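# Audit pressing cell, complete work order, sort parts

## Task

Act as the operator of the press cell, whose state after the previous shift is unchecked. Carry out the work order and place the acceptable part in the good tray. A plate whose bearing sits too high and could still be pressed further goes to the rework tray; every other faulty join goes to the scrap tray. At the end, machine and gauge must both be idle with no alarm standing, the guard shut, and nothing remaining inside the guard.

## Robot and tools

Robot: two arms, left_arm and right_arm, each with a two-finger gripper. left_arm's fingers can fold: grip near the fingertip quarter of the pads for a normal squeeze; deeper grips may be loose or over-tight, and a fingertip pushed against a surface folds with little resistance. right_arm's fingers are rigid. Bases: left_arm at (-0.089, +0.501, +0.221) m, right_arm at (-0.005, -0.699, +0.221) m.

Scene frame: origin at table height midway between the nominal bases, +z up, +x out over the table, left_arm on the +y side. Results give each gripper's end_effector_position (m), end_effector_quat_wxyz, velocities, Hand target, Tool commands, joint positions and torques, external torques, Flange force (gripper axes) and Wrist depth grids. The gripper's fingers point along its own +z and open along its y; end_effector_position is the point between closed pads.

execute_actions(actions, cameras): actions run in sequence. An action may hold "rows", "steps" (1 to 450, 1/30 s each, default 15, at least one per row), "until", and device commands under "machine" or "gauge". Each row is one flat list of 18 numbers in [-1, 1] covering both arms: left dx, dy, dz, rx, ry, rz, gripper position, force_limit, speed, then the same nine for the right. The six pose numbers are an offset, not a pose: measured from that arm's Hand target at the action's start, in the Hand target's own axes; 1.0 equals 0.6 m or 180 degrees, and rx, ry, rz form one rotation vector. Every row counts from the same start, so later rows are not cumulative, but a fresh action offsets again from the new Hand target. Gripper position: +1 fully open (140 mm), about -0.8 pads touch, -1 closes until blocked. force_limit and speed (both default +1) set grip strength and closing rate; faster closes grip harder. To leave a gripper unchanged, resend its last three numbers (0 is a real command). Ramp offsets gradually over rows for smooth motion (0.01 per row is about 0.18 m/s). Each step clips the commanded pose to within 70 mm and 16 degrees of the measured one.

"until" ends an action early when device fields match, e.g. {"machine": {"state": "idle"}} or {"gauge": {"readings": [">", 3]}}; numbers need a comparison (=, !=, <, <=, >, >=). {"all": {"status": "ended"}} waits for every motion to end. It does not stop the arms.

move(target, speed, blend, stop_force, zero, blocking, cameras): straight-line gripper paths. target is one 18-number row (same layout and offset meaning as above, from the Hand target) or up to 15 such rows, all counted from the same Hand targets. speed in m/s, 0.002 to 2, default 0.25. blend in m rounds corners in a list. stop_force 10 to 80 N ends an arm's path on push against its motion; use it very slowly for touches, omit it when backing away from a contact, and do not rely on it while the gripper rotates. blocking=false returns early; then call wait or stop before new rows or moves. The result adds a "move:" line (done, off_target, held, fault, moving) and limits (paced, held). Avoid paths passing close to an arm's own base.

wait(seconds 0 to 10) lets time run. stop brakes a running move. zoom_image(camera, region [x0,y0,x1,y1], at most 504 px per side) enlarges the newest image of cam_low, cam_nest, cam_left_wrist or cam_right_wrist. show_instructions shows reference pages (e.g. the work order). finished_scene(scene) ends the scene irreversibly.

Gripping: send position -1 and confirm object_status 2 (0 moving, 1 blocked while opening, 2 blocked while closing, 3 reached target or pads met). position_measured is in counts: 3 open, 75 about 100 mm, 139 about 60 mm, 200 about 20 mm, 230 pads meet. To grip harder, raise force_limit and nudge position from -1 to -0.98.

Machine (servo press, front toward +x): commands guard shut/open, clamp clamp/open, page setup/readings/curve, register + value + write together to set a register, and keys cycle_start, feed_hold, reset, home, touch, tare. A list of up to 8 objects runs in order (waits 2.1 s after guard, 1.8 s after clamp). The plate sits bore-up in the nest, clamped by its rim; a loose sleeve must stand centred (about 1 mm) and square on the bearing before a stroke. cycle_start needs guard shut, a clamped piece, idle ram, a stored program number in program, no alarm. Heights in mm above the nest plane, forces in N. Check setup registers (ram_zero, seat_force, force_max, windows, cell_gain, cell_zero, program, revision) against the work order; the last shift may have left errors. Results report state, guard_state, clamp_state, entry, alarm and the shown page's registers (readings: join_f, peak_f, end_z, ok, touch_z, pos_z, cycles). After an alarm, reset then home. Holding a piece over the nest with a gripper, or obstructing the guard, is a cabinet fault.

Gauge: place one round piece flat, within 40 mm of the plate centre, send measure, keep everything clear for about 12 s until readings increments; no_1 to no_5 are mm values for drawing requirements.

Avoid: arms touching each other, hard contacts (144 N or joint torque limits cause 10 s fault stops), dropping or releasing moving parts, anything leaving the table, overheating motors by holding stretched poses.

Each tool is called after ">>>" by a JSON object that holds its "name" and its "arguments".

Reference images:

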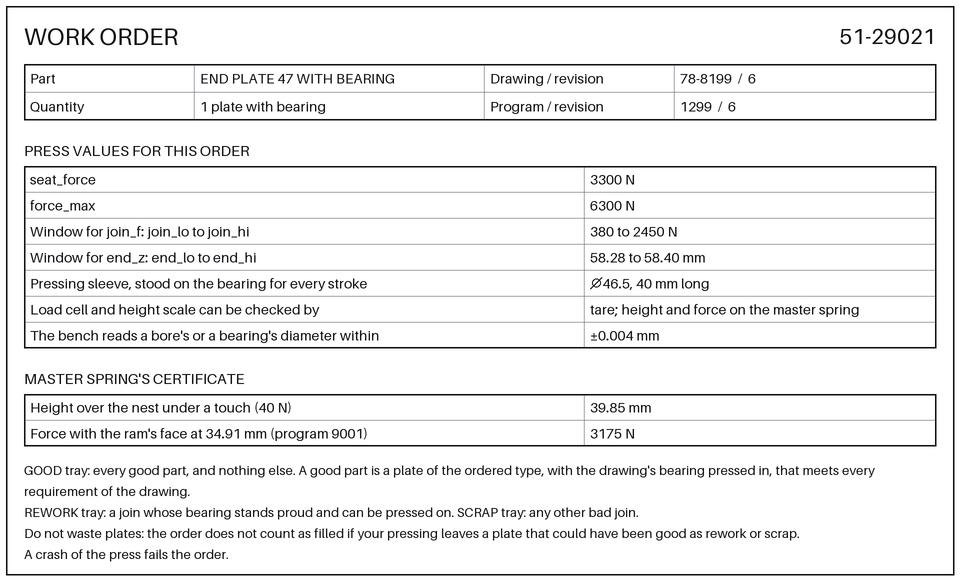

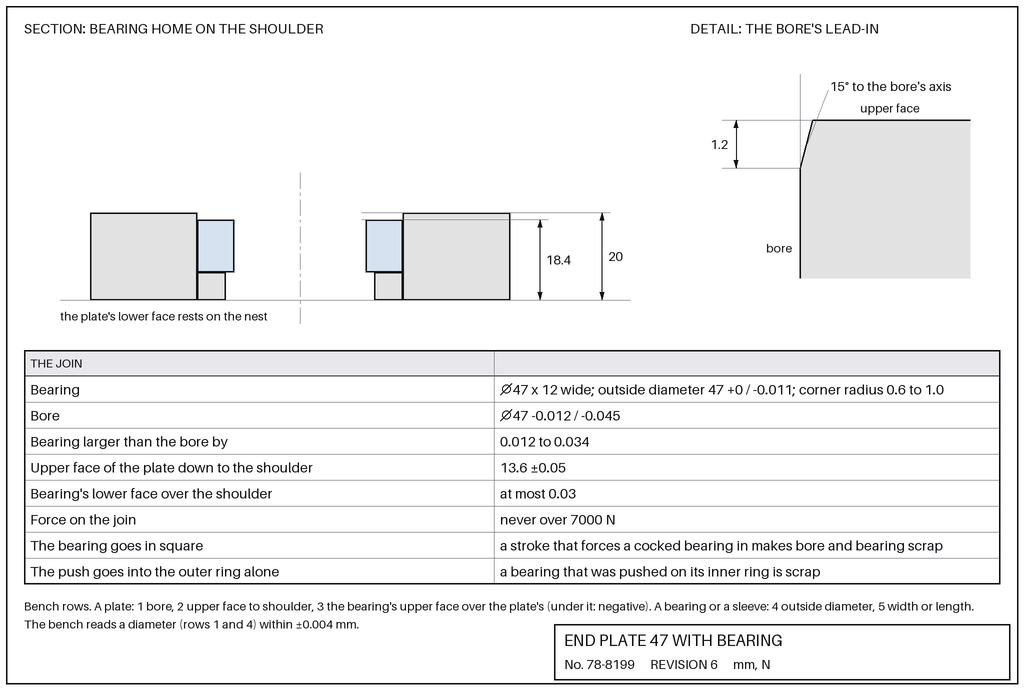

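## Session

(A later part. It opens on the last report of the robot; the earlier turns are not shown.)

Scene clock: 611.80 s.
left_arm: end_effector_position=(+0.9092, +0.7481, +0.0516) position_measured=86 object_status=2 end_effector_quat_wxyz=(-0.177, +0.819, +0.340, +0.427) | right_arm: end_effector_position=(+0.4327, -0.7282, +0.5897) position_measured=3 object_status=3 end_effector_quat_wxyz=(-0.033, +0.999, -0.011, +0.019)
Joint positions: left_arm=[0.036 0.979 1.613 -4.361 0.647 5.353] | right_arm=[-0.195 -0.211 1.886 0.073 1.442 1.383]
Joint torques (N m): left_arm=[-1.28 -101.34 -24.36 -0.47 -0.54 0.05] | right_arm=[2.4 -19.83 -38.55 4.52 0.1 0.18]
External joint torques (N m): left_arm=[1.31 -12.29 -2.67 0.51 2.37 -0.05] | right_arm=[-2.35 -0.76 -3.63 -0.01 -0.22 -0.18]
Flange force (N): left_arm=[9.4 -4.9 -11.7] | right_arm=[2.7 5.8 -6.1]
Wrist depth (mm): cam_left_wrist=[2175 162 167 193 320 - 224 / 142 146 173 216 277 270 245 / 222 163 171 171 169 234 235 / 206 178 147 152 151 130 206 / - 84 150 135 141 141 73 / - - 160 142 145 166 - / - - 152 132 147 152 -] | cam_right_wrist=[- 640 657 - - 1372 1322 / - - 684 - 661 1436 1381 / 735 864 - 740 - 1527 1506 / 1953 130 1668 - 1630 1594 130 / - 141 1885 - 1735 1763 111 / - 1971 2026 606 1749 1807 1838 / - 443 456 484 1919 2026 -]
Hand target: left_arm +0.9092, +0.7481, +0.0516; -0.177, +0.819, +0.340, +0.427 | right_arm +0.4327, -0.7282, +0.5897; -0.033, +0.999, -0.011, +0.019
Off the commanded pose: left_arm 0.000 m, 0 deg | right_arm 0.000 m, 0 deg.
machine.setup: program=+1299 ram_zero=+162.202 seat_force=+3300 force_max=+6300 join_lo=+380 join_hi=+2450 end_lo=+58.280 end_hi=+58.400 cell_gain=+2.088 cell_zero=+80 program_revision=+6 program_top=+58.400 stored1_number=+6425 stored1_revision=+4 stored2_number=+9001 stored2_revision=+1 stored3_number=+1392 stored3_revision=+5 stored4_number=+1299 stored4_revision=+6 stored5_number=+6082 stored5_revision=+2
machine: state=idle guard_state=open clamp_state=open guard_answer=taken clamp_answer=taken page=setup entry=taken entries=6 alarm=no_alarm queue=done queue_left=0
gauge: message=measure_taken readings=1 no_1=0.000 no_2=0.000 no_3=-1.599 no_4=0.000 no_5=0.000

>>> {"name": "move", "arguments": {"target": [[0.1502,0,-0.1052,0,0,0,-1,0,-1,0,0,0,0,0,0,1,1,1],[-0.1105,-0.6495,-0.4770,0,0,0,-1,0,-1,0,0,0,0,0,0,1,1,1],[-0.2497,-0.6495,-0.3795,0,0,0,-1,0,-1,0,0,0,0,0,0,1,1,1]], "speed": [0.1,0.25,0.1], "blend": [0.03,0.03,0], "cameras": ["cam_left_wrist","cam_low"]}}

Scene clock: 631.57 s.
left_arm: end_effector_position=(+0.4409, +0.8307, +0.0590) position_measured=86 object_status=2 end_effector_quat_wxyz=(-0.177, +0.819, +0.340, +0.427) | right_arm: end_effector_position=(+0.4327, -0.7282, +0.5897) position_measured=3 object_status=3 end_effector_quat_wxyz=(-0.033, +0.999, -0.011, +0.019)
Joint positions: left_arm=[0.302 0.808 2.488 -3.595 1.098 4.63] | right_arm=[-0.195 -0.211 1.886 0.073 1.442 1.383]
Joint torques (N m): left_arm=[-2.29 -71.53 3.14 0.34 3.23 -0.04] | right_arm=[2.1 -19.56 -38.45 4.49 0.07 0.17]
External joint torques (N m): left_arm=[2.26 -1.11 -0.47 0.11 -0.95 0.04] | right_arm=[-1.99 -1.31 -3.77 0.02 -0.18 -0.18]
Flange force (N): left_arm=[6.9 -4.4 2.3] | right_arm=[2.1 4.8 -6.4]
Wrist depth (mm): cam_left_wrist=[1877 2078 2060 2135 338 337 340 / 1750 1724 1763 284 283 285 282 / 1482 245 246 171 171 246 246 / 217 222 147 153 151 141 217 / - 84 183 135 138 121 73 / - - 173 173 173 173 - / - - 158 158 157 158 -] | cam_right_wrist=[- - - 634 636 1372 1355 / 706 - 709 686 711 1446 1399 / 638 772 738 684 - 1485 1516 / 1869 130 1655 - 1668 1571 130 / - 131 1807 - 1681 1735 111 / - 1971 1902 594 1735 1838 1707 / - 442 455 481 1936 1989 1869]
Hand target: left_arm +0.4409, +0.8307, +0.0590; -0.177, +0.819, +0.340, +0.427 | right_arm +0.4327, -0.7282, +0.5897; -0.033, +0.999, -0.011, +0.019
Off the commanded pose: left_arm 0.000 m, 0 deg | right_arm 0.000 m, 0 deg.
machine.setup: program=+1299 ram_zero=+162.202 seat_force=+3300 force_max=+6300 join_lo=+380 join_hi=+2450 end_lo=+58.280 end_hi=+58.400 cell_gain=+2.088 cell_zero=+80 program_revision=+6 program_top=+58.400 stored1_number=+6425 stored1_revision=+4 stored2_number=+9001 stored2_revision=+1 stored3_number=+1392 stored3_revision=+5 stored4_number=+1299 stored4_revision=+6 stored5_number=+6082 stored5_revision=+2
machine: state=idle guard_state=open clamp_state=open guard_answer=taken clamp_answer=taken page=setup entry=taken entries=6 alarm=no_alarm queue=done queue_left=0
gauge: message=measure_taken readings=1 no_1=0.000 no_2=0.000 no_3=-1.599 no_4=0.000 no_5=0.000
move: done
camera_calibration:
cam_left_wrist: T_world_to_cam=[[0.715923, -0.698167, 0.00404886, 0.271558], [-0.574755, -0.592645, -0.564294, 0.781359], [0.396371, 0.401664, -0.825564, -0.316395], [0, 0, 0, 1]] pos_world=[0.380085, 0.779746, 0.178613]
Images, in order (width x height): cam_low 672x504, cam_left_wrist 672x504.

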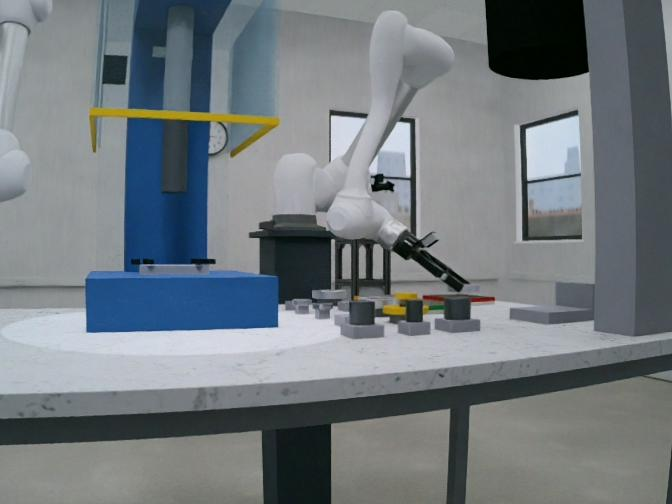

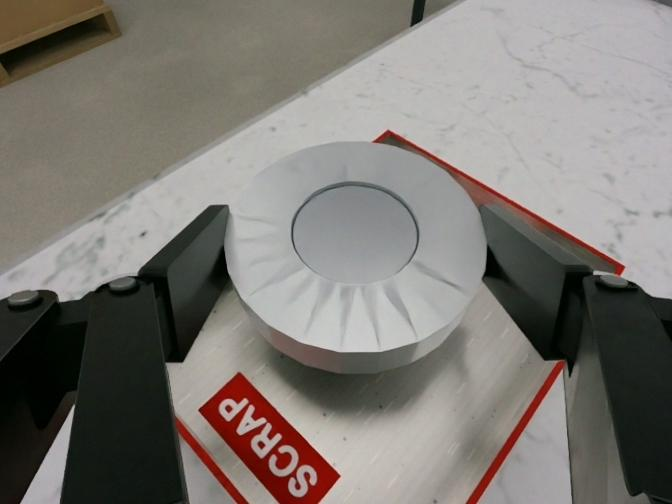

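>>> {"name": "move", "arguments": {"target": [-0.0478,0,0.0335,0,0,0,-1,0,-1,0,0,0,0,0,0,1,1,1], "speed": 0.014, "stop_force": 10}}

>>> {"name": "execute_actions", "arguments": {"actions": [{"rows":[[0,0,0,0,0,0,0.45,0,-1,0,0,0,0,0,0,1,1,1]],"steps":45}], "cameras": ["cam_left_wrist"]}}

Scene clock: 647.00 s.
left_arm: end_effector_position=(+0.4410, +0.8307, +0.0373) position_measured=86 object_status=2 end_effector_quat_wxyz=(-0.177, +0.819, +0.340, +0.427) | right_arm: end_effector_position=(+0.4327, -0.7282, +0.5897) position_measured=3 object_status=3 end_effector_quat_wxyz=(-0.033, +0.999, -0.011, +0.019)
Joint positions: left_arm=[0.302 0.864 2.475 -3.586 1.137 4.609] | right_arm=[-0.195 -0.211 1.886 0.073 1.442 1.383]
Joint torques (N m): left_arm=[-1.55 -62.24 5.52 1.01 -2.33 -0.53] | right_arm=[2.78 -20.13 -38.43 4.52 0.16 0.16]
External joint torques (N m): left_arm=[1.56 -12.5 -0.94 -0.45 4.6 0.53] | right_arm=[-2.82 -0.06 -3.72 -0.02 -0.28 -0.16]
Flange force (N): left_arm=[20.8 -4.2 -12.4] | right_arm=[3.8 6.9 -6.0]
Wrist depth (mm): cam_left_wrist=[2175 2282 2060 2175 288 297 300 / - 1908 250 249 242 250 240 / 216 216 210 163 163 203 217 / 195 190 150 154 153 141 182 / - 84 161 143 147 120 73 / - - 151 152 152 152 - / - - 136 138 138 138 -] | cam_right_wrist=[659 - 638 611 632 1399 1322 / 697 - 682 665 673 1475 1408 / 753 665 794 720 709 1549 1455 / - 130 1792 1668 1495 1549 130 / - 141 1853 - 1655 1681 111 / - 1953 1936 584 1763 1777 1822 / - 440 452 482 1936 2008 -]
Hand target: left_arm +0.4409, +0.8307, +0.0373; -0.177, +0.819, +0.340, +0.427 (not the last commanded pose) | right_arm +0.4327, -0.7282, +0.5897; -0.033, +0.999, -0.011, +0.019
Off the commanded pose: left_arm 0.013 m, 0 deg | right_arm 0.000 m, 0 deg.
machine.setup: program=+1299 ram_zero=+162.202 seat_force=+3300 force_max=+6300 join_lo=+380 join_hi=+2450 end_lo=+58.280 end_hi=+58.400 cell_gain=+2.088 cell_zero=+80 program_revision=+6 program_top=+58.400 stored1_number=+6425 stored1_revision=+4 stored2_number=+9001 stored2_revision=+1 stored3_number=+1392 stored3_revision=+5 stored4_number=+1299 stored4_revision=+6 stored5_number=+6082 stored5_revision=+2
machine: state=idle guard_state=open clamp_state=open guard_answer=taken clamp_answer=taken page=setup entry=taken entries=6 alarm=no_alarm queue=done queue_left=0
gauge: message=measure_taken readings=1 no_1=0.000 no_2=0.000 no_3=-1.599 no_4=0.000 no_5=0.000
move: contact (left_arm)

Scene clock: 648.70 s.
left_arm: end_effector_position=(+0.4409, +0.8307, +0.0373) position_measured=72 object_status=3 end_effector_quat_wxyz=(-0.177, +0.819, +0.340, +0.427) | right_arm: end_effector_position=(+0.4327, -0.7282, +0.5897) position_measured=3 object_status=3 end_effector_quat_wxyz=(-0.033, +0.999, -0.011, +0.019)
Joint positions: left_arm=[0.302 0.864 2.475 -3.586 1.137 4.609] | right_arm=[-0.195 -0.211 1.886 0.073 1.442 1.383]
Joint torques (N m): left_arm=[-1.93 -71.48 5.45 0.52 2.06 -0.12] | right_arm=[2.41 -19.66 -38.4 4.49 0.09 0.17]
External joint torques (N m): left_arm=[1.92 -3.36 -0.77 0.05 0.2 0.12] | right_arm=[-2.43 -0.66 -3.75 0.01 -0.21 -0.17]
Flange force (N): left_arm=[9.4 -3.8 -0.3] | right_arm=[3.0 5.9 -6.2]
Wrist depth (mm): cam_left_wrist=[1972 1892 2024 281 297 297 298 / 1818 1763 249 250 242 250 250 / - 216 210 166 173 203 216 / 195 122 149 155 159 138 177 / - 98 161 140 148 119 89 / - 145 151 151 151 148 - / - - 135 138 138 138 -] | cam_right_wrist=[667 669 649 640 638 1364 1322 / 645 725 695 - - 1436 1399 / - - - - - 1538 1485 / - 130 1681 - 1694 1571 130 / - 141 1807 - 1792 1681 111 / - 2065 1902 604 1749 1792 1749 / - 443 456 481 1869 1919 1919]
Hand target: left_arm +0.4409, +0.8307, +0.0373; -0.177, +0.819, +0.340, +0.427 | right_arm +0.4327, -0.7282, +0.5897; -0.033, +0.999, -0.011, +0.019
Off the commanded pose: left_arm 0.000 m, 0 deg | right_arm 0.000 m, 0 deg.
machine.setup: program=+1299 ram_zero=+162.202 seat_force=+3300 force_max=+6300 join_lo=+380 join_hi=+2450 end_lo=+58.280 end_hi=+58.400 cell_gain=+2.088 cell_zero=+80 program_revision=+6 program_top=+58.400 stored1_number=+6425 stored1_revision=+4 stored2_number=+9001 stored2_revision=+1 stored3_number=+1392 stored3_revision=+5 stored4_number=+1299 stored4_revision=+6 stored5_number=+6082 stored5_revision=+2
machine: state=idle guard_state=open clamp_state=open guard_answer=taken clamp_answer=taken page=setup entry=taken entries=6 alarm=no_alarm queue=done queue_left=0
gauge: message=measure_taken readings=1 no_1=0.000 no_2=0.000 no_3=-1.599 no_4=0.000 no_5=0.000
camera_calibration:
cam_left_wrist: T_world_to_cam=[[0.715882, -0.69821, 0.00400835, 0.271701], [-0.574806, -0.592595, -0.564295, 0.769094], [0.396372, 0.401665, -0.825563, -0.33431], [0, 0, 0, 1]] pos_world=[0.380085, 0.779746, 0.156913]
Images, in order (width x height): cam_left_wrist 672x504.

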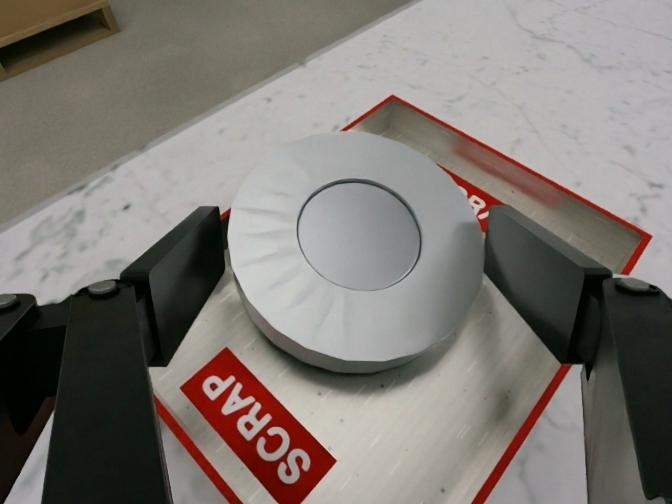

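>>> {"name": "move", "arguments": {"target": [[0,0,-0.1333,0,0,0,0.45,0,-1,0,0,0,0,0,0,1,1,1],[0.0722,0.4005,-0.3695,0,0,0,0.45,0,-1,0,0,0,0,0,0,1,1,1],[-0.0908,0.6774,-0.2922,0,0,0,0.45,0,-1,0,0,0,0,0,0,1,1,1]], "speed": [0.12,0.3,0.25], "blend": [0.02,0.05,0], "cameras": ["cam_left_wrist"]}}

Scene clock: 688.80 s.
left_arm: end_effector_position=(+0.5114, +0.5353, +0.1845) position_measured=72 object_status=3 end_effector_quat_wxyz=(-0.176, +0.819, +0.340, +0.427) | right_arm: end_effector_position=(+0.4327, -0.7282, +0.5897) position_measured=3 object_status=3 end_effector_quat_wxyz=(-0.033, +0.999, -0.011, +0.019)
Joint positions: left_arm=[-0.438 0.501 2.391 -4.557 0.899 5.011] | right_arm=[-0.195 -0.211 1.886 0.073 1.442 1.383]
Joint torques (N m): left_arm=[-34.18 -61.37 -24.4 9.98 1.95 -0.1] | right_arm=[2.29 -19.48 -38.56 4.48 0.14 0.19]
External joint torques (N m): left_arm=[34.15 -3.96 9.32 -9.61 0.22 0.1] | right_arm=[-2.27 -0.67 -3.53 0.01 -0.26 -0.2]
External joint torques when the fault began: left_arm=[79.71 -12.15 34.45 -20.53 0.08 0]
Flange force (N): left_arm=[50.0 -27.5 24.9] | right_arm=[2.7 5.6 -5.8]
Flange force when the fault began (N): left_arm=[115.0 -90.6 51.2]
Wrist depth (mm): cam_left_wrist=[2216 2399 2399 582 530 525 580 / 1989 487 488 472 498 474 491 / 380 416 423 418 407 422 374 / 359 112 355 368 369 138 346 / - 98 329 330 332 119 89 / - 297 297 301 300 300 - / - 271 272 274 253 273 -] | cam_right_wrist=[665 - - - - 1372 1355 / 621 720 673 - - 1408 1446 / - 761 720 709 - 1527 1516 / 1721 130 1655 - 1618 1583 130 / - 141 1885 711 1694 1735 111 / - 1902 1822 574 1885 1853 1807 / - 441 456 480 1902 1953 1936]
Hand target: left_arm +0.5114, +0.5353, +0.1845; -0.176, +0.819, +0.340, +0.427 (not the last commanded pose) | right_arm +0.4327, -0.7282, +0.5897; -0.033, +0.999, -0.011, +0.019
Tool commands: left_gripper/position=+0.45098 left_gripper/force_limit=+0.003922 left_gripper/speed=-1.0 right_gripper/position=+1.0 right_gripper/force_limit=+1.0 right_gripper/speed=+1.0
Off the commanded pose: left_arm 0.174 m, 0 deg | right_arm 0.000 m, 0 deg.
FORCE FAULT: contact force on the left arm reached its limit, and that arm stopped for 10 seconds. The contact can be on any part of that arm, not only on its tool. That arm's remaining commands of this call were not run. That arm's target is now where it stood when the stop ended, not its last command. That arm accepts commands again.
machine.setup: program=+1299 ram_zero=+162.202 seat_force=+3300 force_max=+6300 join_lo=+380 join_hi=+2450 end_lo=+58.280 end_hi=+58.400 cell_gain=+2.088 cell_zero=+80 program_revision=+6 program_top=+58.400 stored1_number=+6425 stored1_revision=+4 stored2_number=+9001 stored2_revision=+1 stored3_number=+1392 stored3_revision=+5 stored4_number=+1299 stored4_revision=+6 stored5_number=+6082 stored5_revision=+2
machine: state=idle guard_state=open clamp_state=open guard_answer=taken clamp_answer=taken page=setup entry=taken entries=6 alarm=no_alarm queue=done queue_left=0
gauge: message=measure_taken readings=1 no_1=0.000 no_2=0.000 no_3=-1.599 no_4=0.000 no_5=0.000
move: fault (left_arm); path passed 2 of 3 targets
camera_calibration:
cam_left_wrist: T_world_to_cam=[[0.715718, -0.698363, 0.00607317, 0.0142641], [-0.574462, -0.593638, -0.563548, 0.717874], [0.397167, 0.399853, -0.826061, -0.121366], [0, 0, 0, 1]] pos_world=[0.450385, 0.484648, 0.304214]
Images, in order (width x height): cam_left_wrist 672x504.

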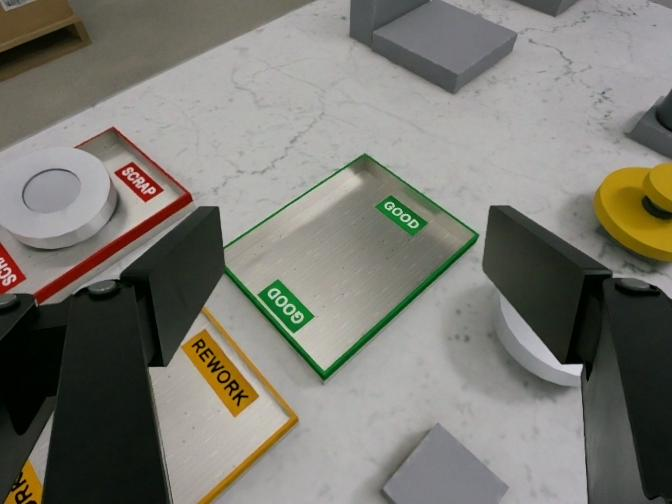

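>>> {"name": "move", "arguments": {"target": [[0.0782,-0.1355,0.0245,0,0,0,0.45,0,-1,0,0,0,0,0,0,1,1,1],[0.2066,-0.0425,0.1046,-0.6143,0,0.4305,0.45,0,-1,0,0,0,0,0,0,1,1,1]], "speed": [0.1,0.25], "blend": [0.02,0], "cameras": ["cam_left_wrist","cam_low"]}}

Scene clock: 712.57 s.
left_arm: end_effector_position=(+0.5798, +0.6401, +0.2501) position_measured=72 object_status=3 end_effector_quat_wxyz=(+0.326, +0.627, -0.627, +0.327) | right_arm: end_effector_position=(+0.4327, -0.7282, +0.5897) position_measured=3 object_status=3 end_effector_quat_wxyz=(-0.033, +0.999, -0.011, +0.019)
Joint positions: left_arm=[0.519 0.701 1.683 -0.81 1.427 4.063] | right_arm=[-0.195 -0.211 1.886 0.073 1.442 1.383]
Joint torques (N m): left_arm=[-2.55 -90.76 -25.59 0.59 1.65 -0.1] | right_arm=[2.31 -19.65 -38.51 4.49 0.05 0.12]
External joint torques (N m): left_arm=[2.66 -2.07 0.1 0.09 0.17 0.1] | right_arm=[-2.35 -0.49 -3.59 0 -0.17 -0.12]
Flange force (N): left_arm=[1.0 3.9 -3.0] | right_arm=[3.1 5.7 -6.0]
Wrist depth (mm): cam_left_wrist=[714 677 555 544 553 675 2557 / 561 600 594 580 597 1989 2375 / 515 495 515 515 513 429 1818 / 444 112 400 443 437 138 455 / - 98 394 394 396 119 89 / - 368 363 363 363 362 - / - 332 332 331 327 - -] | cam_right_wrist=[- - - - - 1372 1364 / - - - 684 - 1446 1399 / - - 753 661 720 1538 1475 / 1792 130 1681 1655 1606 1571 130 / - 142 1763 - 1735 1707 111 / - 2065 1919 604 2085 1807 1777 / - 444 457 481 1838 1902 1822]
Hand target: left_arm +0.5798, +0.6401, +0.2501; +0.326, +0.627, -0.627, +0.327 | right_arm +0.4327, -0.7282, +0.5897; -0.033, +0.999, -0.011, +0.019
Off the commanded pose: left_arm 0.000 m, 0 deg | right_arm 0.000 m, 0 deg.
machine.setup: program=+1299 ram_zero=+162.202 seat_force=+3300 force_max=+6300 join_lo=+380 join_hi=+2450 end_lo=+58.280 end_hi=+58.400 cell_gain=+2.088 cell_zero=+80 program_revision=+6 program_top=+58.400 stored1_number=+6425 stored1_revision=+4 stored2_number=+9001 stored2_revision=+1 stored3_number=+1392 stored3_revision=+5 stored4_number=+1299 stored4_revision=+6 stored5_number=+6082 stored5_revision=+2
machine: state=idle guard_state=open clamp_state=open guard_answer=taken clamp_answer=taken page=setup entry=taken entries=6 alarm=no_alarm queue=done queue_left=0
gauge: message=measure_taken readings=1 no_1=0.000 no_2=0.000 no_3=-1.599 no_4=0.000 no_5=0.000
move: done
camera_calibration:
cam_left_wrist: T_world_to_cam=[[-0.999928, -0.0118607, 0.00155025, 0.594506], [-0.0106695, 0.825802, -0.563859, -0.379121], [0.00540757, -0.563836, -0.825869, 0.707622], [0, 0, 0, 1]] pos_world=[0.586592, 0.719112, 0.369711]
Images, in order (width x height): cam_low 672x504, cam_left_wrist 672x504.

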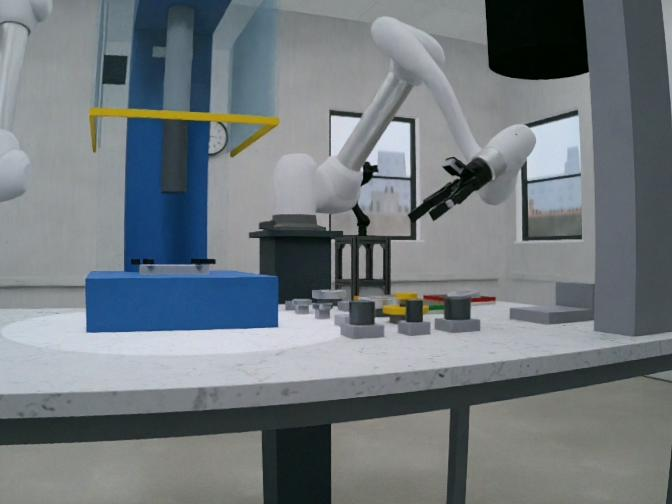

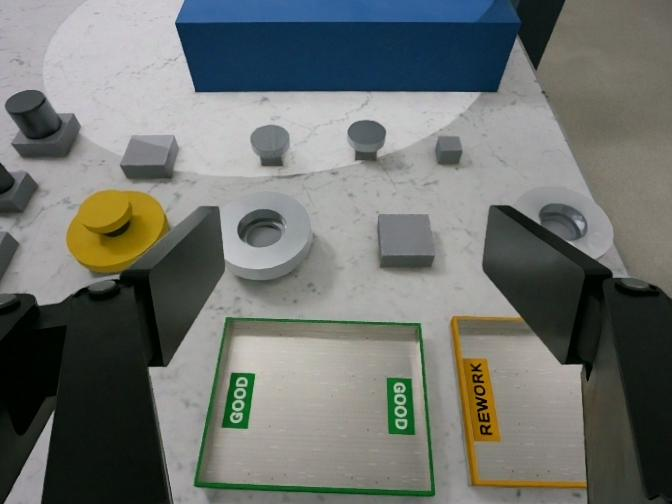

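>>> {"name": "move", "arguments": {"target": [[-0.1280,-0.132,0.2727,0,0,0,0.45,0,-1,0,0,0,0,0,0,1,1,1],[-0.1280,-0.132,0.4061,0,0,0,0.45,0,-1,0,0,0,0,0,0,1,1,1]], "speed": [0.25,0.08], "blend": [0.01,0], "cameras": ["cam_left_wrist"]}}

>>> {"name": "execute_actions", "arguments": {"actions": [{"rows":[[0,0,0,0,0,0,-1,0,-1,0,0,0,0,0,0,1,1,1]],"steps":75}], "cameras": ["cam_left_wrist"]}}

Scene clock: 726.03 s.
left_arm: end_effector_position=(+0.6594, +0.4843, +0.0476) position_measured=72 object_status=3 end_effector_quat_wxyz=(+0.326, +0.627, -0.627, +0.327) | right_arm: end_effector_position=(+0.4327, -0.7282, +0.5897) position_measured=3 object_status=3 end_effector_quat_wxyz=(-0.033, +0.999, -0.011, +0.019)
Joint positions: left_arm=[0.297 0.971 1.65 -1.019 1.178 4.172] | right_arm=[-0.195 -0.211 1.886 0.073 1.442 1.383]
Joint torques (N m): left_arm=[-2.39 -101.29 -16.84 -0.01 1.71 -0.1] | right_arm=[2.58 -20 -38.41 4.47 0.09 0.19]
External joint torques (N m): left_arm=[2.35 -1.83 -0.31 0.05 0.24 0.1] | right_arm=[-2.52 -0.48 -3.78 0.04 -0.21 -0.19]
Flange force (N): left_arm=[0.4 1.6 -3.8] | right_arm=[3.3 6.2 -6.3]
Wrist depth (mm): cam_left_wrist=[328 327 319 249 314 260 318 / 254 254 265 262 266 264 266 / 182 229 223 176 173 230 231 / 164 122 150 171 151 135 180 / - 98 177 138 144 128 89 / - 163 163 163 164 163 - / - - 149 149 149 149 -] | cam_right_wrist=[653 - - - - 1372 1364 / 688 - 675 695 645 1390 1408 / - - - 735 718 1495 1485 / - 130 1707 1749 1643 1560 130 / - 141 1777 738 1721 1707 111 / - 1989 1853 569 1807 1853 1853 / - 438 456 480 1919 1869 1885]
Hand target: left_arm +0.6595, +0.4844, +0.0477; +0.326, +0.627, -0.627, +0.327 | right_arm +0.4327, -0.7282, +0.5897; -0.033, +0.999, -0.011, +0.019
Off the commanded pose: left_arm 0.000 m, 0 deg | right_arm 0.000 m, 0 deg.
machine.setup: program=+1299 ram_zero=+162.202 seat_force=+3300 force_max=+6300 join_lo=+380 join_hi=+2450 end_lo=+58.280 end_hi=+58.400 cell_gain=+2.088 cell_zero=+80 program_revision=+6 program_top=+58.400 stored1_number=+6425 stored1_revision=+4 stored2_number=+9001 stored2_revision=+1 stored3_number=+1392 stored3_revision=+5 stored4_number=+1299 stored4_revision=+6 stored5_number=+6082 stored5_revision=+2
machine: state=idle guard_state=open clamp_state=open guard_answer=taken clamp_answer=taken page=setup entry=taken entries=6 alarm=no_alarm queue=done queue_left=0
gauge: message=measure_taken readings=1 no_1=0.000 no_2=0.000 no_3=-1.599 no_4=0.000 no_5=0.000
move: done
camera_calibration:
cam_left_wrist: T_world_to_cam=[[-0.999929, -0.011804, 0.00163351, 0.672521], [-0.0106692, 0.825756, -0.563926, -0.3637], [0.00530773, -0.563904, -0.825823, 0.452287], [0, 0, 0, 1]] pos_world=[0.666192, 0.563312, 0.167311]
Images, in order (width x height): cam_left_wrist 672x504.

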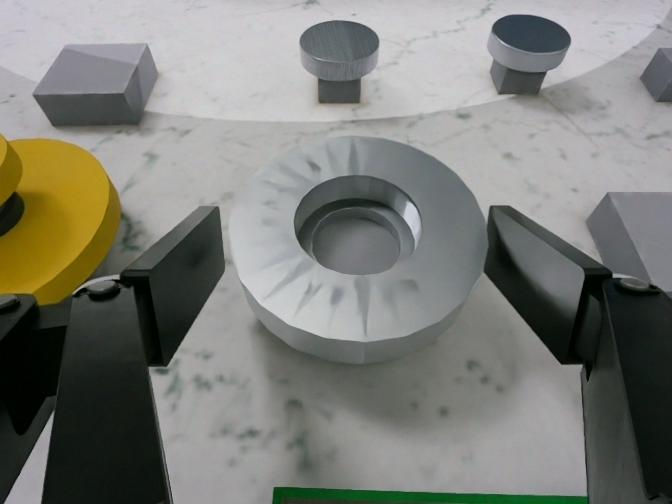

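Scene clock: 728.73 s.
left_arm: end_effector_position=(+0.6595, +0.4844, +0.0477) position_measured=85 object_status=2 end_effector_quat_wxyz=(+0.326, +0.627, -0.627, +0.327) | right_arm: end_effector_position=(+0.4327, -0.7282, +0.5897) position_measured=3 object_status=3 end_effector_quat_wxyz=(-0.033, +0.999, -0.011, +0.019)
Joint positions: left_arm=[0.297 0.971 1.65 -1.019 1.178 4.172] | right_arm=[-0.195 -0.211 1.886 0.073 1.442 1.383]
Joint torques (N m): left_arm=[-4.8 -92.93 -15.29 0.54 -0.93 -0.05] | right_arm=[2.21 -19.84 -38.51 4.49 0.09 0.16]
External joint torques (N m): left_arm=[4.74 -9.97 -1.59 -0.51 2.89 0.05] | right_arm=[-2.14 -0.92 -3.75 0.03 -0.21 -0.16]
Flange force (N): left_arm=[8.6 4.3 -13.3] | right_arm=[2.6 5.2 -6.3]
Wrist depth (mm): cam_left_wrist=[318 316 315 250 316 261 318 / - 272 265 262 266 266 267 / 182 230 223 177 174 230 231 / 164 172 147 172 151 135 180 / - 84 173 138 149 121 73 / - - 167 164 164 167 - / - - 149 149 149 149 -] | cam_right_wrist=[- 669 671 - 636 1381 1372 / - 720 688 - - 1417 1426 / - 740 716 - - 1527 1465 / - 130 1643 - 1583 1594 130 / - 142 1838 - 1668 1749 111 / - 1953 1971 568 1583 1853 1838 / - 443 450 482 1902 1869 1853]
Hand target: left_arm +0.6595, +0.4844, +0.0477; +0.326, +0.627, -0.627, +0.327 | right_arm +0.4327, -0.7282, +0.5897; -0.033, +0.999, -0.011, +0.019
Off the commanded pose: left_arm 0.000 m, 0 deg | right_arm 0.000 m, 0 deg.
machine.setup: program=+1299 ram_zero=+162.202 seat_force=+3300 force_max=+6300 join_lo=+380 join_hi=+2450 end_lo=+58.280 end_hi=+58.400 cell_gain=+2.088 cell_zero=+80 program_revision=+6 program_top=+58.400 stored1_number=+6425 stored1_revision=+4 stored2_number=+9001 stored2_revision=+1 stored3_number=+1392 stored3_revision=+5 stored4_number=+1299 stored4_revision=+6 stored5_number=+6082 stored5_revision=+2
machine: state=idle guard_state=open clamp_state=open guard_answer=taken clamp_answer=taken page=setup entry=taken entries=6 alarm=no_alarm queue=done queue_left=0
gauge: message=measure_taken readings=1 no_1=0.000 no_2=0.000 no_3=-1.599 no_4=0.000 no_5=0.000
camera_calibration:
cam_left_wrist: T_world_to_cam=[[-0.999928, -0.0118607, 0.00155021, 0.672568], [-0.0106694, 0.825802, -0.563859, -0.363763], [0.00540757, -0.563836, -0.825869, 0.452329], [0, 0, 0, 1]] pos_world=[0.666192, 0.563412, 0.167411]
Images, in order (width x height): cam_left_wrist 672x504.

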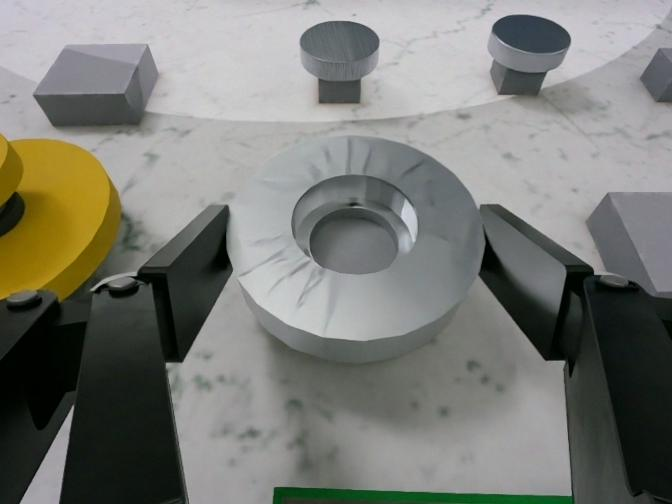

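>>> {"name": "move", "arguments": {"target": [[0.1365,0,-0.0957,0,0,0,-1,0,-1,0,0,0,0,0,0,1,1,1],[0.1258,-0.1213,-0.2645,0.6143,0,-0.4305,-1,0,-1,0,0,0,0,0,0,1,1,1],[-0.1535,-0.4158,-0.4290,0.6143,0,-0.4305,-1,0,-1,0,0,0,0,0,0,1,1,1],[-0.2353,-0.4158,-0.3717,0.6143,0,-0.4305,-1,0,-1,0,0,0,0,0,0,1,1,1]], "speed": [0.1,0.3,0.25,0.08], "blend": [0.02,0.03,0.02,0]}}

>>> {"name": "move", "arguments": {"target": [-0.0232,0,0.0163,0,0,0,-1,0,-1,0,0,0,0,0,0,1,1,1], "speed": 0.014, "stop_force": 10}}

>>> {"name": "execute_actions", "arguments": {"actions": [{"rows":[[0,0,0,0,0,0,0.45,0,-1,0,0,0,0,0,0,1,1,1]],"steps":45}], "cameras": ["cam_left_wrist"]}}

Scene clock: 752.67 s.
left_arm: end_effector_position=(+0.9090, +0.7481, +0.0603) position_measured=85 object_status=2 end_effector_quat_wxyz=(-0.176, +0.819, +0.340, +0.427) | right_arm: end_effector_position=(+0.4327, -0.7282, +0.5897) position_measured=3 object_status=3 end_effector_quat_wxyz=(-0.033, +0.999, -0.011, +0.019)
Joint positions: left_arm=[0.036 0.967 1.617 -4.37 0.642 5.363] | right_arm=[-0.195 -0.211 1.886 0.073 1.442 1.383]
Joint torques (N m): left_arm=[-2.38 -114.55 -29.35 0.32 2.38 -0.1] | right_arm=[2.48 -19.61 -38.57 4.51 0.1 0.19]
External joint torques (N m): left_arm=[2.55 1.7 2.17 -0.27 -0.57 0.09] | right_arm=[-2.51 -0.81 -3.64 0 -0.21 -0.19]
Flange force (N): left_arm=[-0.6 -4.0 0.6] | right_arm=[2.5 6.1 -6.1]
Wrist depth (mm): cam_left_wrist=[2116 2196 183 312 338 247 227 / 155 158 173 220 284 276 250 / 239 163 175 176 174 245 245 / 216 178 147 181 151 135 216 / - 84 163 138 144 121 73 / - - 168 150 150 175 - / - - 159 140 154 - -] | cam_right_wrist=[- - - 641 627 1364 1347 / - - - 651 - 1436 1372 / 680 740 - - - 1538 1446 / 1694 131 1681 1668 1583 1630 130 / - 142 1763 - 1721 1694 111 / - 1989 1936 574 1681 1838 1838 / - 443 450 481 1902 1953 1902]
Hand target: left_arm +0.9089, +0.7480, +0.0603; -0.176, +0.819, +0.340, +0.427 | right_arm +0.4327, -0.7282, +0.5897; -0.033, +0.999, -0.011, +0.019
Off the commanded pose: left_arm 0.000 m, 0 deg | right_arm 0.000 m, 0 deg.
machine.setup: program=+1299 ram_zero=+162.202 seat_force=+3300 force_max=+6300 join_lo=+380 join_hi=+2450 end_lo=+58.280 end_hi=+58.400 cell_gain=+2.088 cell_zero=+80 program_revision=+6 program_top=+58.400 stored1_number=+6425 stored1_revision=+4 stored2_number=+9001 stored2_revision=+1 stored3_number=+1392 stored3_revision=+5 stored4_number=+1299 stored4_revision=+6 stored5_number=+6082 stored5_revision=+2
machine: state=idle guard_state=open clamp_state=open guard_answer=taken clamp_answer=taken page=setup entry=taken entries=6 alarm=no_alarm queue=done queue_left=0
gauge: message=measure_taken readings=1 no_1=0.000 no_2=0.000 no_3=-1.599 no_4=0.000 no_5=0.000
move: done

Scene clock: 754.57 s.
left_arm: end_effector_position=(+0.9091, +0.7481, +0.0514) position_measured=85 object_status=2 end_effector_quat_wxyz=(-0.176, +0.819, +0.340, +0.427) | right_arm: end_effector_position=(+0.4327, -0.7282, +0.5897) position_measured=3 object_status=3 end_effector_quat_wxyz=(-0.033, +0.999, -0.011, +0.019)
Joint positions: left_arm=[0.036 0.979 1.614 -4.358 0.646 5.349] | right_arm=[-0.195 -0.211 1.886 0.073 1.442 1.383]
Joint torques (N m): left_arm=[-1.63 -94.97 -22.04 -0.96 -2.44 -0.09] | right_arm=[2.3 -19.79 -38.41 4.49 0.1 0.18]
External joint torques (N m): left_arm=[1.43 -18.75 -5.03 1.01 4.28 0.09] | right_arm=[-2.27 -0.75 -3.76 0.01 -0.22 -0.18]
Flange force (N): left_arm=[14.3 -5.6 -16.8] | right_arm=[2.9 5.6 -6.2]
Wrist depth (mm): cam_left_wrist=[2097 168 168 193 307 253 226 / 142 146 172 219 270 268 245 / 222 163 171 176 172 234 235 / 206 178 148 171 151 130 206 / - 84 153 138 149 141 73 / - - 147 145 145 170 - / - - 152 132 147 - -] | cam_right_wrist=[- 625 - 649 625 1364 1322 / - - 641 661 718 1436 1381 / - 706 - 716 704 1495 1495 / 1364 130 1681 1253 1583 1571 130 / - 141 1853 777 1721 1707 111 / - 1971 1989 578 1594 1822 1807 / - 443 450 486 1902 2008 1936]
Hand target: left_arm +0.9091, +0.7481, +0.0514; -0.176, +0.819, +0.340, +0.427 (not the last commanded pose) | right_arm +0.4327, -0.7282, +0.5897; -0.033, +0.999, -0.011, +0.019
Off the commanded pose: left_arm 0.008 m, 0 deg | right_arm 0.000 m, 0 deg.
machine.setup: program=+1299 ram_zero=+162.202 seat_force=+3300 force_max=+6300 join_lo=+380 join_hi=+2450 end_lo=+58.280 end_hi=+58.400 cell_gain=+2.088 cell_zero=+80 program_revision=+6 program_top=+58.400 stored1_number=+6425 stored1_revision=+4 stored2_number=+9001 stored2_revision=+1 stored3_number=+1392 stored3_revision=+5 stored4_number=+1299 stored4_revision=+6 stored5_number=+6082 stored5_revision=+2
machine: state=idle guard_state=open clamp_state=open guard_answer=taken clamp_answer=taken page=setup entry=taken entries=6 alarm=no_alarm queue=done queue_left=0
gauge: message=measure_taken readings=1 no_1=0.000 no_2=0.000 no_3=-1.599 no_4=0.000 no_5=0.000
move: contact (left_arm)

Scene clock: 756.27 s.
left_arm: end_effector_position=(+0.9091, +0.7481, +0.0514) position_measured=72 object_status=3 end_effector_quat_wxyz=(-0.176, +0.819, +0.340, +0.427) | right_arm: end_effector_position=(+0.4327, -0.7282, +0.5897) position_measured=3 object_status=3 end_effector_quat_wxyz=(-0.033, +0.999, -0.011, +0.019)
Joint positions: left_arm=[0.036 0.979 1.614 -4.358 0.646 5.349] | right_arm=[-0.195 -0.211 1.886 0.073 1.442 1.383]
Joint torques (N m): left_arm=[-2.04 -112.03 -27.08 0.01 1.64 -0.05] | right_arm=[2.25 -19.42 -38.31 4.51 0.15 0.18]
External joint torques (N m): left_arm=[1.85 -1.48 0.08 0.04 0.18 0.05] | right_arm=[-2.12 -1.64 -3.94 0 -0.26 -0.18]
Flange force (N): left_arm=[1.9 -2.6 -0.8] | right_arm=[1.7 5.1 -6.6]
Wrist depth (mm): cam_left_wrist=[2097 161 166 187 318 261 223 / 141 146 174 213 269 268 245 / 222 163 175 176 174 233 233 / 205 122 150 171 150 135 206 / - 98 153 137 149 128 89 / - 166 160 144 144 166 - / - - 152 131 146 151 -] | cam_right_wrist=[659 - 628 636 621 1314 1355 / - - - 673 688 1355 1426 / - 769 - 740 - 1538 1506 / - 131 1707 1707 1630 1538 130 / - 141 1777 - 1807 1777 111 / - 2026 1936 577 1777 1792 1807 / - 440 459 477 1936 1919 -]
Hand target: left_arm +0.9091, +0.7481, +0.0514; -0.176, +0.819, +0.340, +0.427 | right_arm +0.4327, -0.7282, +0.5897; -0.033, +0.999, -0.011, +0.019
Off the commanded pose: left_arm 0.000 m, 0 deg | right_arm 0.000 m, 0 deg.
machine.setup: program=+1299 ram_zero=+162.202 seat_force=+3300 force_max=+6300 join_lo=+380 join_hi=+2450 end_lo=+58.280 end_hi=+58.400 cell_gain=+2.088 cell_zero=+80 program_revision=+6 program_top=+58.400 stored1_number=+6425 stored1_revision=+4 stored2_number=+9001 stored2_revision=+1 stored3_number=+1392 stored3_revision=+5 stored4_number=+1299 stored4_revision=+6 stored5_number=+6082 stored5_revision=+2
machine: state=idle guard_state=open clamp_state=open guard_answer=taken clamp_answer=taken page=setup entry=taken entries=6 alarm=no_alarm queue=done queue_left=0
gauge: message=measure_taken readings=1 no_1=0.000 no_2=0.000 no_3=-1.599 no_4=0.000 no_5=0.000
camera_calibration:
cam_left_wrist: T_world_to_cam=[[0.715825, -0.698253, 0.0061009, -0.121198], [-0.574177, -0.593553, -0.563929, 0.997303], [0.397386, 0.400171, -0.825801, -0.474851], [0, 0, 0, 1]] pos_world=[0.848085, 0.697348, 0.171014]
Images, in order (width x height): cam_left_wrist 672x504.

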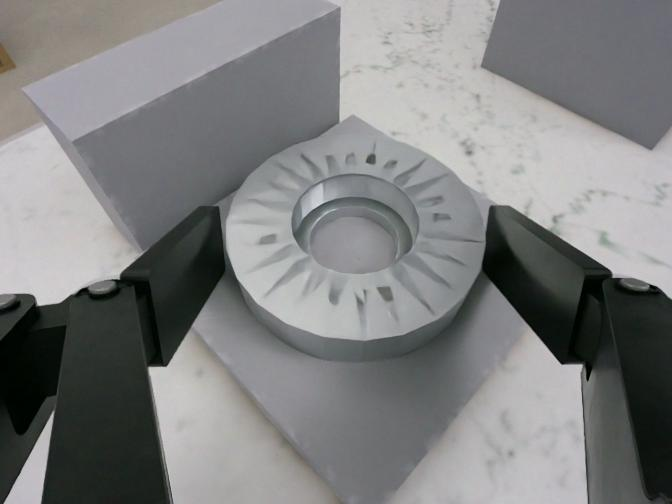

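>>> {"name": "move", "arguments": {"target": [[0,0,-0.1333,0,0,0,0.45,0,-1,0,0,0,0,0,0,1,1,1],[-0.0343,0,-0.4848,0,0,0,0.45,0,-1,0,0,0,0,0,0,1,1,1]], "speed": [0.15,0.3], "blend": [0.02,0]}}

>>> {"name": "execute_actions", "arguments": {"actions": [{"gauge":{"measure":true},"steps":420,"until":{"gauge":{"readings":[">=",2]}}}]}}

Scene clock: 761.33 s.
left_arm: end_effector_position=(+0.7320, +0.5714, +0.2011) position_measured=72 object_status=3 end_effector_quat_wxyz=(-0.176, +0.819, +0.340, +0.427) | right_arm: end_effector_position=(+0.4327, -0.7282, +0.5897) position_measured=3 object_status=3 end_effector_quat_wxyz=(-0.033, +0.999, -0.011, +0.019)
Joint positions: left_arm=[-0.235 0.622 2 -4.597 0.786 5.355] | right_arm=[-0.195 -0.211 1.886 0.073 1.442 1.383]
Joint torques (N m): left_arm=[-2.48 -83.82 -25.84 0.66 1.62 -0.08] | right_arm=[2.49 -19.75 -38.52 4.44 0.09 0.18]
External joint torques (N m): left_arm=[2.09 -2.7 0.13 0.08 0.19 0.08] | right_arm=[-2.5 -0.82 -3.66 0.05 -0.2 -0.18]
Flange force (N): left_arm=[4.2 -3.8 -1.3] | right_arm=[2.5 6.1 -6.2]
Wrist depth (mm): cam_left_wrist=[- 2196 2615 466 510 - - / 2041 493 455 445 479 503 515 / 446 444 442 416 445 445 - / 399 112 392 391 381 138 315 / - 98 342 349 350 120 89 / - 313 313 316 318 288 - / - - 285 289 288 269 -] | cam_right_wrist=[- 641 649 641 630 1314 1390 / - - - 680 671 1408 1399 / - 711 713 709 716 1475 1399 / 1749 131 1694 1618 1606 1571 123 / - 141 1735 774 1721 1721 111 / - 2008 1971 586 599 1735 1792 / - 440 454 478 1936 1869 1936]
Hand target: left_arm +0.7320, +0.5714, +0.2012; -0.176, +0.819, +0.340, +0.427 | right_arm +0.4327, -0.7282, +0.5897; -0.033, +0.999, -0.011, +0.019
Off the commanded pose: left_arm 0.000 m, 0 deg | right_arm 0.000 m, 0 deg.
machine.setup: program=+1299 ram_zero=+162.202 seat_force=+3300 force_max=+6300 join_lo=+380 join_hi=+2450 end_lo=+58.280 end_hi=+58.400 cell_gain=+2.088 cell_zero=+80 program_revision=+6 program_top=+58.400 stored1_number=+6425 stored1_revision=+4 stored2_number=+9001 stored2_revision=+1 stored3_number=+1392 stored3_revision=+5 stored4_number=+1299 stored4_revision=+6 stored5_number=+6082 stored5_revision=+2
machine: state=idle guard_state=open clamp_state=open guard_answer=taken clamp_answer=taken page=setup entry=taken entries=6 alarm=no_alarm queue=done queue_left=0
gauge: message=measure_taken readings=1 no_1=0.000 no_2=0.000 no_3=-1.599 no_4=0.000 no_5=0.000
move: done

Scene clock: 773.53 s.
left_arm: end_effector_position=(+0.7320, +0.5714, +0.2012) position_measured=72 object_status=3 end_effector_quat_wxyz=(-0.176, +0.819, +0.340, +0.427) | right_arm: end_effector_position=(+0.4327, -0.7282, +0.5897) position_measured=3 object_status=3 end_effector_quat_wxyz=(-0.033, +0.999, -0.011, +0.019)
Joint positions: left_arm=[-0.235 0.622 2 -4.597 0.786 5.355] | right_arm=[-0.195 -0.211 1.886 0.073 1.442 1.383]
Joint torques (N m): left_arm=[-2.17 -83.81 -25.79 0.62 1.58 -0.05] | right_arm=[2.22 -19.74 -38.49 4.47 0.16 0.19]
External joint torques (N m): left_arm=[2.16 -2.86 0.04 0.1 0.24 0.05] | right_arm=[-2.17 -0.59 -3.6 0.02 -0.27 -0.19]
Flange force (N): left_arm=[4.3 -3.9 -1.4] | right_arm=[3.0 5.4 -5.8]
Wrist depth (mm): cam_left_wrist=[2375 2424 2502 482 - 457 1750 / 2450 2216 499 442 - 500 521 / - - 443 411 435 444 447 / 400 112 382 391 394 135 315 / - 98 349 350 350 120 89 / - 313 313 316 315 288 - / - - 286 289 288 268 -] | cam_right_wrist=[678 657 688 643 - 1372 1390 / - - - 695 682 1426 1347 / - - 733 713 1777 1485 1475 / 1735 130 1681 1618 1643 1594 130 / - 141 1807 - 1707 1694 111 / - 2008 1777 596 1953 1792 1838 / - 443 453 487 1919 1919 1869]
Hand target: left_arm +0.7320, +0.5714, +0.2012; -0.176, +0.819, +0.340, +0.427 | right_arm +0.4327, -0.7282, +0.5897; -0.033, +0.999, -0.011, +0.019
Tool commands: left_gripper/position=+0.45 left_gripper/force_limit=+0.0 left_gripper/speed=-1.0 right_gripper/position=+1.0 right_gripper/force_limit=+1.0 right_gripper/speed=+1.0
Off the commanded pose: left_arm 0.000 m, 0 deg | right_arm 0.000 m, 0 deg.
machine.setup: program=+1299 ram_zero=+162.202 seat_force=+3300 force_max=+6300 join_lo=+380 join_hi=+2450 end_lo=+58.280 end_hi=+58.400 cell_gain=+2.088 cell_zero=+80 program_revision=+6 program_top=+58.400 stored1_number=+6425 stored1_revision=+4 stored2_number=+9001 stored2_revision=+1 stored3_number=+1392 stored3_revision=+5 stored4_number=+1299 stored4_revision=+6 stored5_number=+6082 stored5_revision=+2
machine: state=idle guard_state=open clamp_state=open guard_answer=taken clamp_answer=taken page=setup entry=taken entries=6 alarm=no_alarm queue=done queue_left=0
gauge: message=measure_taken readings=2 no_1=46.976 no_2=13.595 no_3=0.000 no_4=0.000 no_5=0.000

>>> {"name": "move", "arguments": {"target": [[0.0348,0,0.3515,0,0,0,0.45,0,-1,0,0,0,0,0,0,1,1,1],[0.0348,0,0.4848,0,0,0,0.45,0,-1,0,0,0,0,0,0,1,1,1]], "speed": [0.25,0.1], "blend": [0.01,0]}}

>>> {"name": "execute_actions", "arguments": {"actions": [{"rows":[[0,0,0,0,0,0,-1,0,-1,0,0,0,0,0,0,1,1,1]],"steps":70}]}}

Scene clock: 792.73 s.
left_arm: end_effector_position=(+0.9092, +0.7483, +0.0517) position_measured=72 object_status=3 end_effector_quat_wxyz=(-0.176, +0.819, +0.340, +0.427) | right_arm: end_effector_position=(+0.4327, -0.7282, +0.5897) position_measured=3 object_status=3 end_effector_quat_wxyz=(-0.033, +0.999, -0.011, +0.019)
Joint positions: left_arm=[0.037 0.979 1.614 -4.359 0.645 5.35] | right_arm=[-0.195 -0.211 1.886 0.073 1.442 1.383]
Joint torques (N m): left_arm=[-2.66 -111.79 -27.17 0.04 1.62 -0.08] | right_arm=[2.33 -19.98 -38.39 4.5 0.08 0.16]
External joint torques (N m): left_arm=[2.63 -1.88 0.02 0 0.21 0.08] | right_arm=[-2.29 -0.91 -3.86 0.01 -0.19 -0.16]
Flange force (N): left_arm=[2.7 -3.3 -0.7] | right_arm=[2.8 5.5 -6.5]
Wrist depth (mm): cam_left_wrist=[2078 161 167 188 320 259 227 / 141 146 173 216 269 268 240 / 227 163 175 176 174 234 234 / 206 112 151 171 151 135 206 / - 98 153 138 143 128 89 / - 166 160 145 145 167 - / - - 152 131 146 152 -] | cam_right_wrist=[657 655 669 627 - 1330 1355 / 697 675 - - 671 1455 1399 / - - 738 706 697 1506 1506 / - 130 669 1455 1594 1583 130 / - 141 1853 837 1721 1735 111 / - 2026 1838 594 1869 1777 1735 / - 443 452 480 1936 1885 1902]
Hand target: left_arm +0.9092, +0.7483, +0.0516; -0.176, +0.819, +0.340, +0.427 | right_arm +0.4327, -0.7282, +0.5897; -0.033, +0.999, -0.011, +0.019
Off the commanded pose: left_arm 0.000 m, 0 deg | right_arm 0.000 m, 0 deg.
machine.setup: program=+1299 ram_zero=+162.202 seat_force=+3300 force_max=+6300 join_lo=+380 join_hi=+2450 end_lo=+58.280 end_hi=+58.400 cell_gain=+2.088 cell_zero=+80 program_revision=+6 program_top=+58.400 stored1_number=+6425 stored1_revision=+4 stored2_number=+9001 stored2_revision=+1 stored3_number=+1392 stored3_revision=+5 stored4_number=+1299 stored4_revision=+6 stored5_number=+6082 stored5_revision=+2
machine: state=idle guard_state=open clamp_state=open guard_answer=taken clamp_answer=taken page=setup entry=taken entries=6 alarm=no_alarm queue=done queue_left=0
gauge: message=measure_taken readings=2 no_1=46.976 no_2=13.595 no_3=0.000 no_4=0.000 no_5=0.000
move: done

Scene clock: 795.27 s.
left_arm: end_effector_position=(+0.9092, +0.7483, +0.0516) position_measured=85 object_status=2 end_effector_quat_wxyz=(-0.176, +0.819, +0.340, +0.427) | right_arm: end_effector_position=(+0.4327, -0.7282, +0.5897) position_measured=3 object_status=3 end_effector_quat_wxyz=(-0.033, +0.999, -0.011, +0.019)
Joint positions: left_arm=[0.037 0.979 1.613 -4.359 0.645 5.35] | right_arm=[-0.195 -0.211 1.886 0.073 1.442 1.383]
Joint torques (N m): left_arm=[-0.7 -99.71 -24.35 -0.54 -1.04 -0.08] | right_arm=[2.72 -19.92 -38.53 4.49 0.11 0.19]
External joint torques (N m): left_arm=[0.93 -13.76 -2.6 0.57 2.88 0.08] | right_arm=[-2.77 -0.32 -3.64 0.02 -0.23 -0.19]
Flange force (N): left_arm=[10.1 -5.3 -14.2] | right_arm=[3.2 6.8 -6.0]
Wrist depth (mm): cam_left_wrist=[1939 162 167 193 321 264 228 / 142 146 173 213 270 268 249 / 222 163 175 176 175 238 234 / 206 178 147 171 151 130 206 / - 84 153 138 150 141 73 / - - 147 145 145 167 - / - - 152 132 147 152 -] | cam_right_wrist=[691 - 680 - 618 1399 1306 / 738 - - 665 671 1426 1399 / 702 758 769 - 709 1527 1485 / 1643 130 1735 1399 1594 1583 130 / - 141 1869 - 1735 1707 111 / - 1989 1869 592 1655 1822 1777 / - 445 454 483 1885 1919 1869]
Hand target: left_arm +0.9092, +0.7483, +0.0516; -0.176, +0.819, +0.340, +0.427 | right_arm +0.4327, -0.7282, +0.5897; -0.033, +0.999, -0.011, +0.019
Off the commanded pose: left_arm 0.000 m, 0 deg | right_arm 0.000 m, 0 deg.
machine.setup: program=+1299 ram_zero=+162.202 seat_force=+3300 force_max=+6300 join_lo=+380 join_hi=+2450 end_lo=+58.280 end_hi=+58.400 cell_gain=+2.088 cell_zero=+80 program_revision=+6 program_top=+58.400 stored1_number=+6425 stored1_revision=+4 stored2_number=+9001 stored2_revision=+1 stored3_number=+1392 stored3_revision=+5 stored4_number=+1299 stored4_revision=+6 stored5_number=+6082 stored5_revision=+2
machine: state=idle guard_state=open clamp_state=open guard_answer=taken clamp_answer=taken page=setup entry=taken entries=6 alarm=no_alarm queue=done queue_left=0
gauge: message=measure_taken readings=2 no_1=46.976 no_2=13.595 no_3=0.000 no_4=0.000 no_5=0.000

>>> {"name": "move", "arguments": {"target": [[0.1638,0,-0.1148,0,0,0,-1,0,-1,0,0,0,0,0,0,1,1,1],[-0.0097,0,-0.5030,0,0,0,-1,0,-1,0,0,0,0,0,0,1,1,1],[0.0425,-0.0482,-0.5157,-0.6143,0,0.4305,-1,0,-1,0,0,0,0,0,0,1,1,1],[-0.2472,0.1545,-0.8998,-0.6143,0,0.4305,-1,0,-1,0,0,0,0,0,0,1,1,1]], "speed": [0.12,0.25,0.35,0.25], "blend": [0.03,0.03,0.03,0], "cameras": ["cam_left_wrist","cam_nest"]}}

Scene clock: 817.87 s.
left_arm: end_effector_position=(+0.6017, +0.3099, +0.2396) position_measured=85 object_status=2 end_effector_quat_wxyz=(+0.326, +0.627, -0.628, +0.327) | right_arm: end_effector_position=(+0.4327, -0.7282, +0.5897) position_measured=3 object_status=3 end_effector_quat_wxyz=(-0.033, +0.999, -0.011, +0.019)
Joint positions: left_arm=[0.079 0.619 1.882 -1.13 1.129 3.995] | right_arm=[-0.195 -0.211 1.886 0.073 1.442 1.383]
Joint torques (N m): left_arm=[-2.51 -81.95 -22.76 -0.87 2.24 -0.04] | right_arm=[2.22 -19.87 -38.38 4.51 0.11 0.17]
External joint torques (N m): left_arm=[2.41 -0.52 0.86 0.6 -0.52 0.04] | right_arm=[-2.17 -0.58 -3.79 0 -0.22 -0.17]
Flange force (N): left_arm=[-1.5 2.6 -3.1] | right_arm=[3.3 5.4 -6.2]
Wrist depth (mm): cam_left_wrist=[- 695 475 465 492 - 295 / 577 562 422 383 431 357 - / - 357 176 176 174 359 369 / - 103 148 176 151 141 350 / - 84 377 138 141 105 73 / - - 354 356 324 - - / - - 312 324 325 - -] | cam_right_wrist=[- 659 711 620 630 1390 1364 / 682 - 702 - 743 1436 1408 / 723 753 725 - - 1506 1506 / 1777 130 1707 1446 1655 1549 123 / - 131 1749 713 1735 1721 111 / - 2008 1971 566 2026 1869 1807 / - 443 457 482 1902 1919 1919]
Hand target: left_arm +0.6016, +0.3099, +0.2396; +0.326, +0.627, -0.628, +0.327 | right_arm +0.4327, -0.7282, +0.5897; -0.033, +0.999, -0.011, +0.019
Off the commanded pose: left_arm 0.000 m, 0 deg | right_arm 0.000 m, 0 deg.
machine.setup: program=+1299 ram_zero=+162.202 seat_force=+3300 force_max=+6300 join_lo=+380 join_hi=+2450 end_lo=+58.280 end_hi=+58.400 cell_gain=+2.088 cell_zero=+80 program_revision=+6 program_top=+58.400 stored1_number=+6425 stored1_revision=+4 stored2_number=+9001 stored2_revision=+1 stored3_number=+1392 stored3_revision=+5 stored4_number=+1299 stored4_revision=+6 stored5_number=+6082 stored5_revision=+2
machine: state=idle guard_state=open clamp_state=open guard_answer=taken clamp_answer=taken page=setup entry=taken entries=6 alarm=no_alarm queue=done queue_left=0
gauge: message=measure_taken readings=2 no_1=46.976 no_2=13.595 no_3=0.000 no_4=0.000 no_5=0.000
move: done
camera_calibration:
cam_left_wrist: T_world_to_cam=[[-0.999928, -0.0119239, 0.00110417, 0.612489], [-0.0104717, 0.825958, -0.563635, -0.112335], [0.00580874, -0.563606, -0.826023, 0.512458], [0, 0, 0, 1]] pos_world=[0.608292, 0.388912, 0.35931]
Images, in order (width x height): cam_nest 672x504, cam_left_wrist 672x504.

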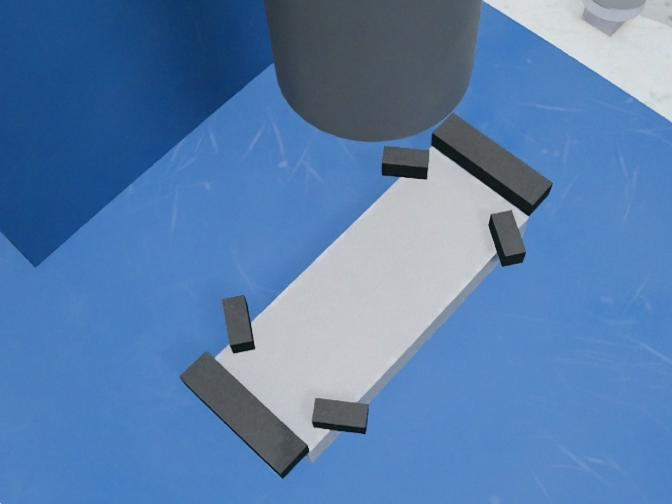

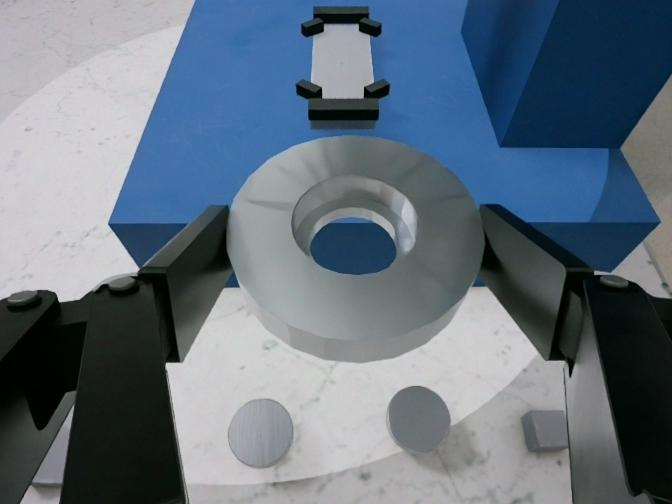

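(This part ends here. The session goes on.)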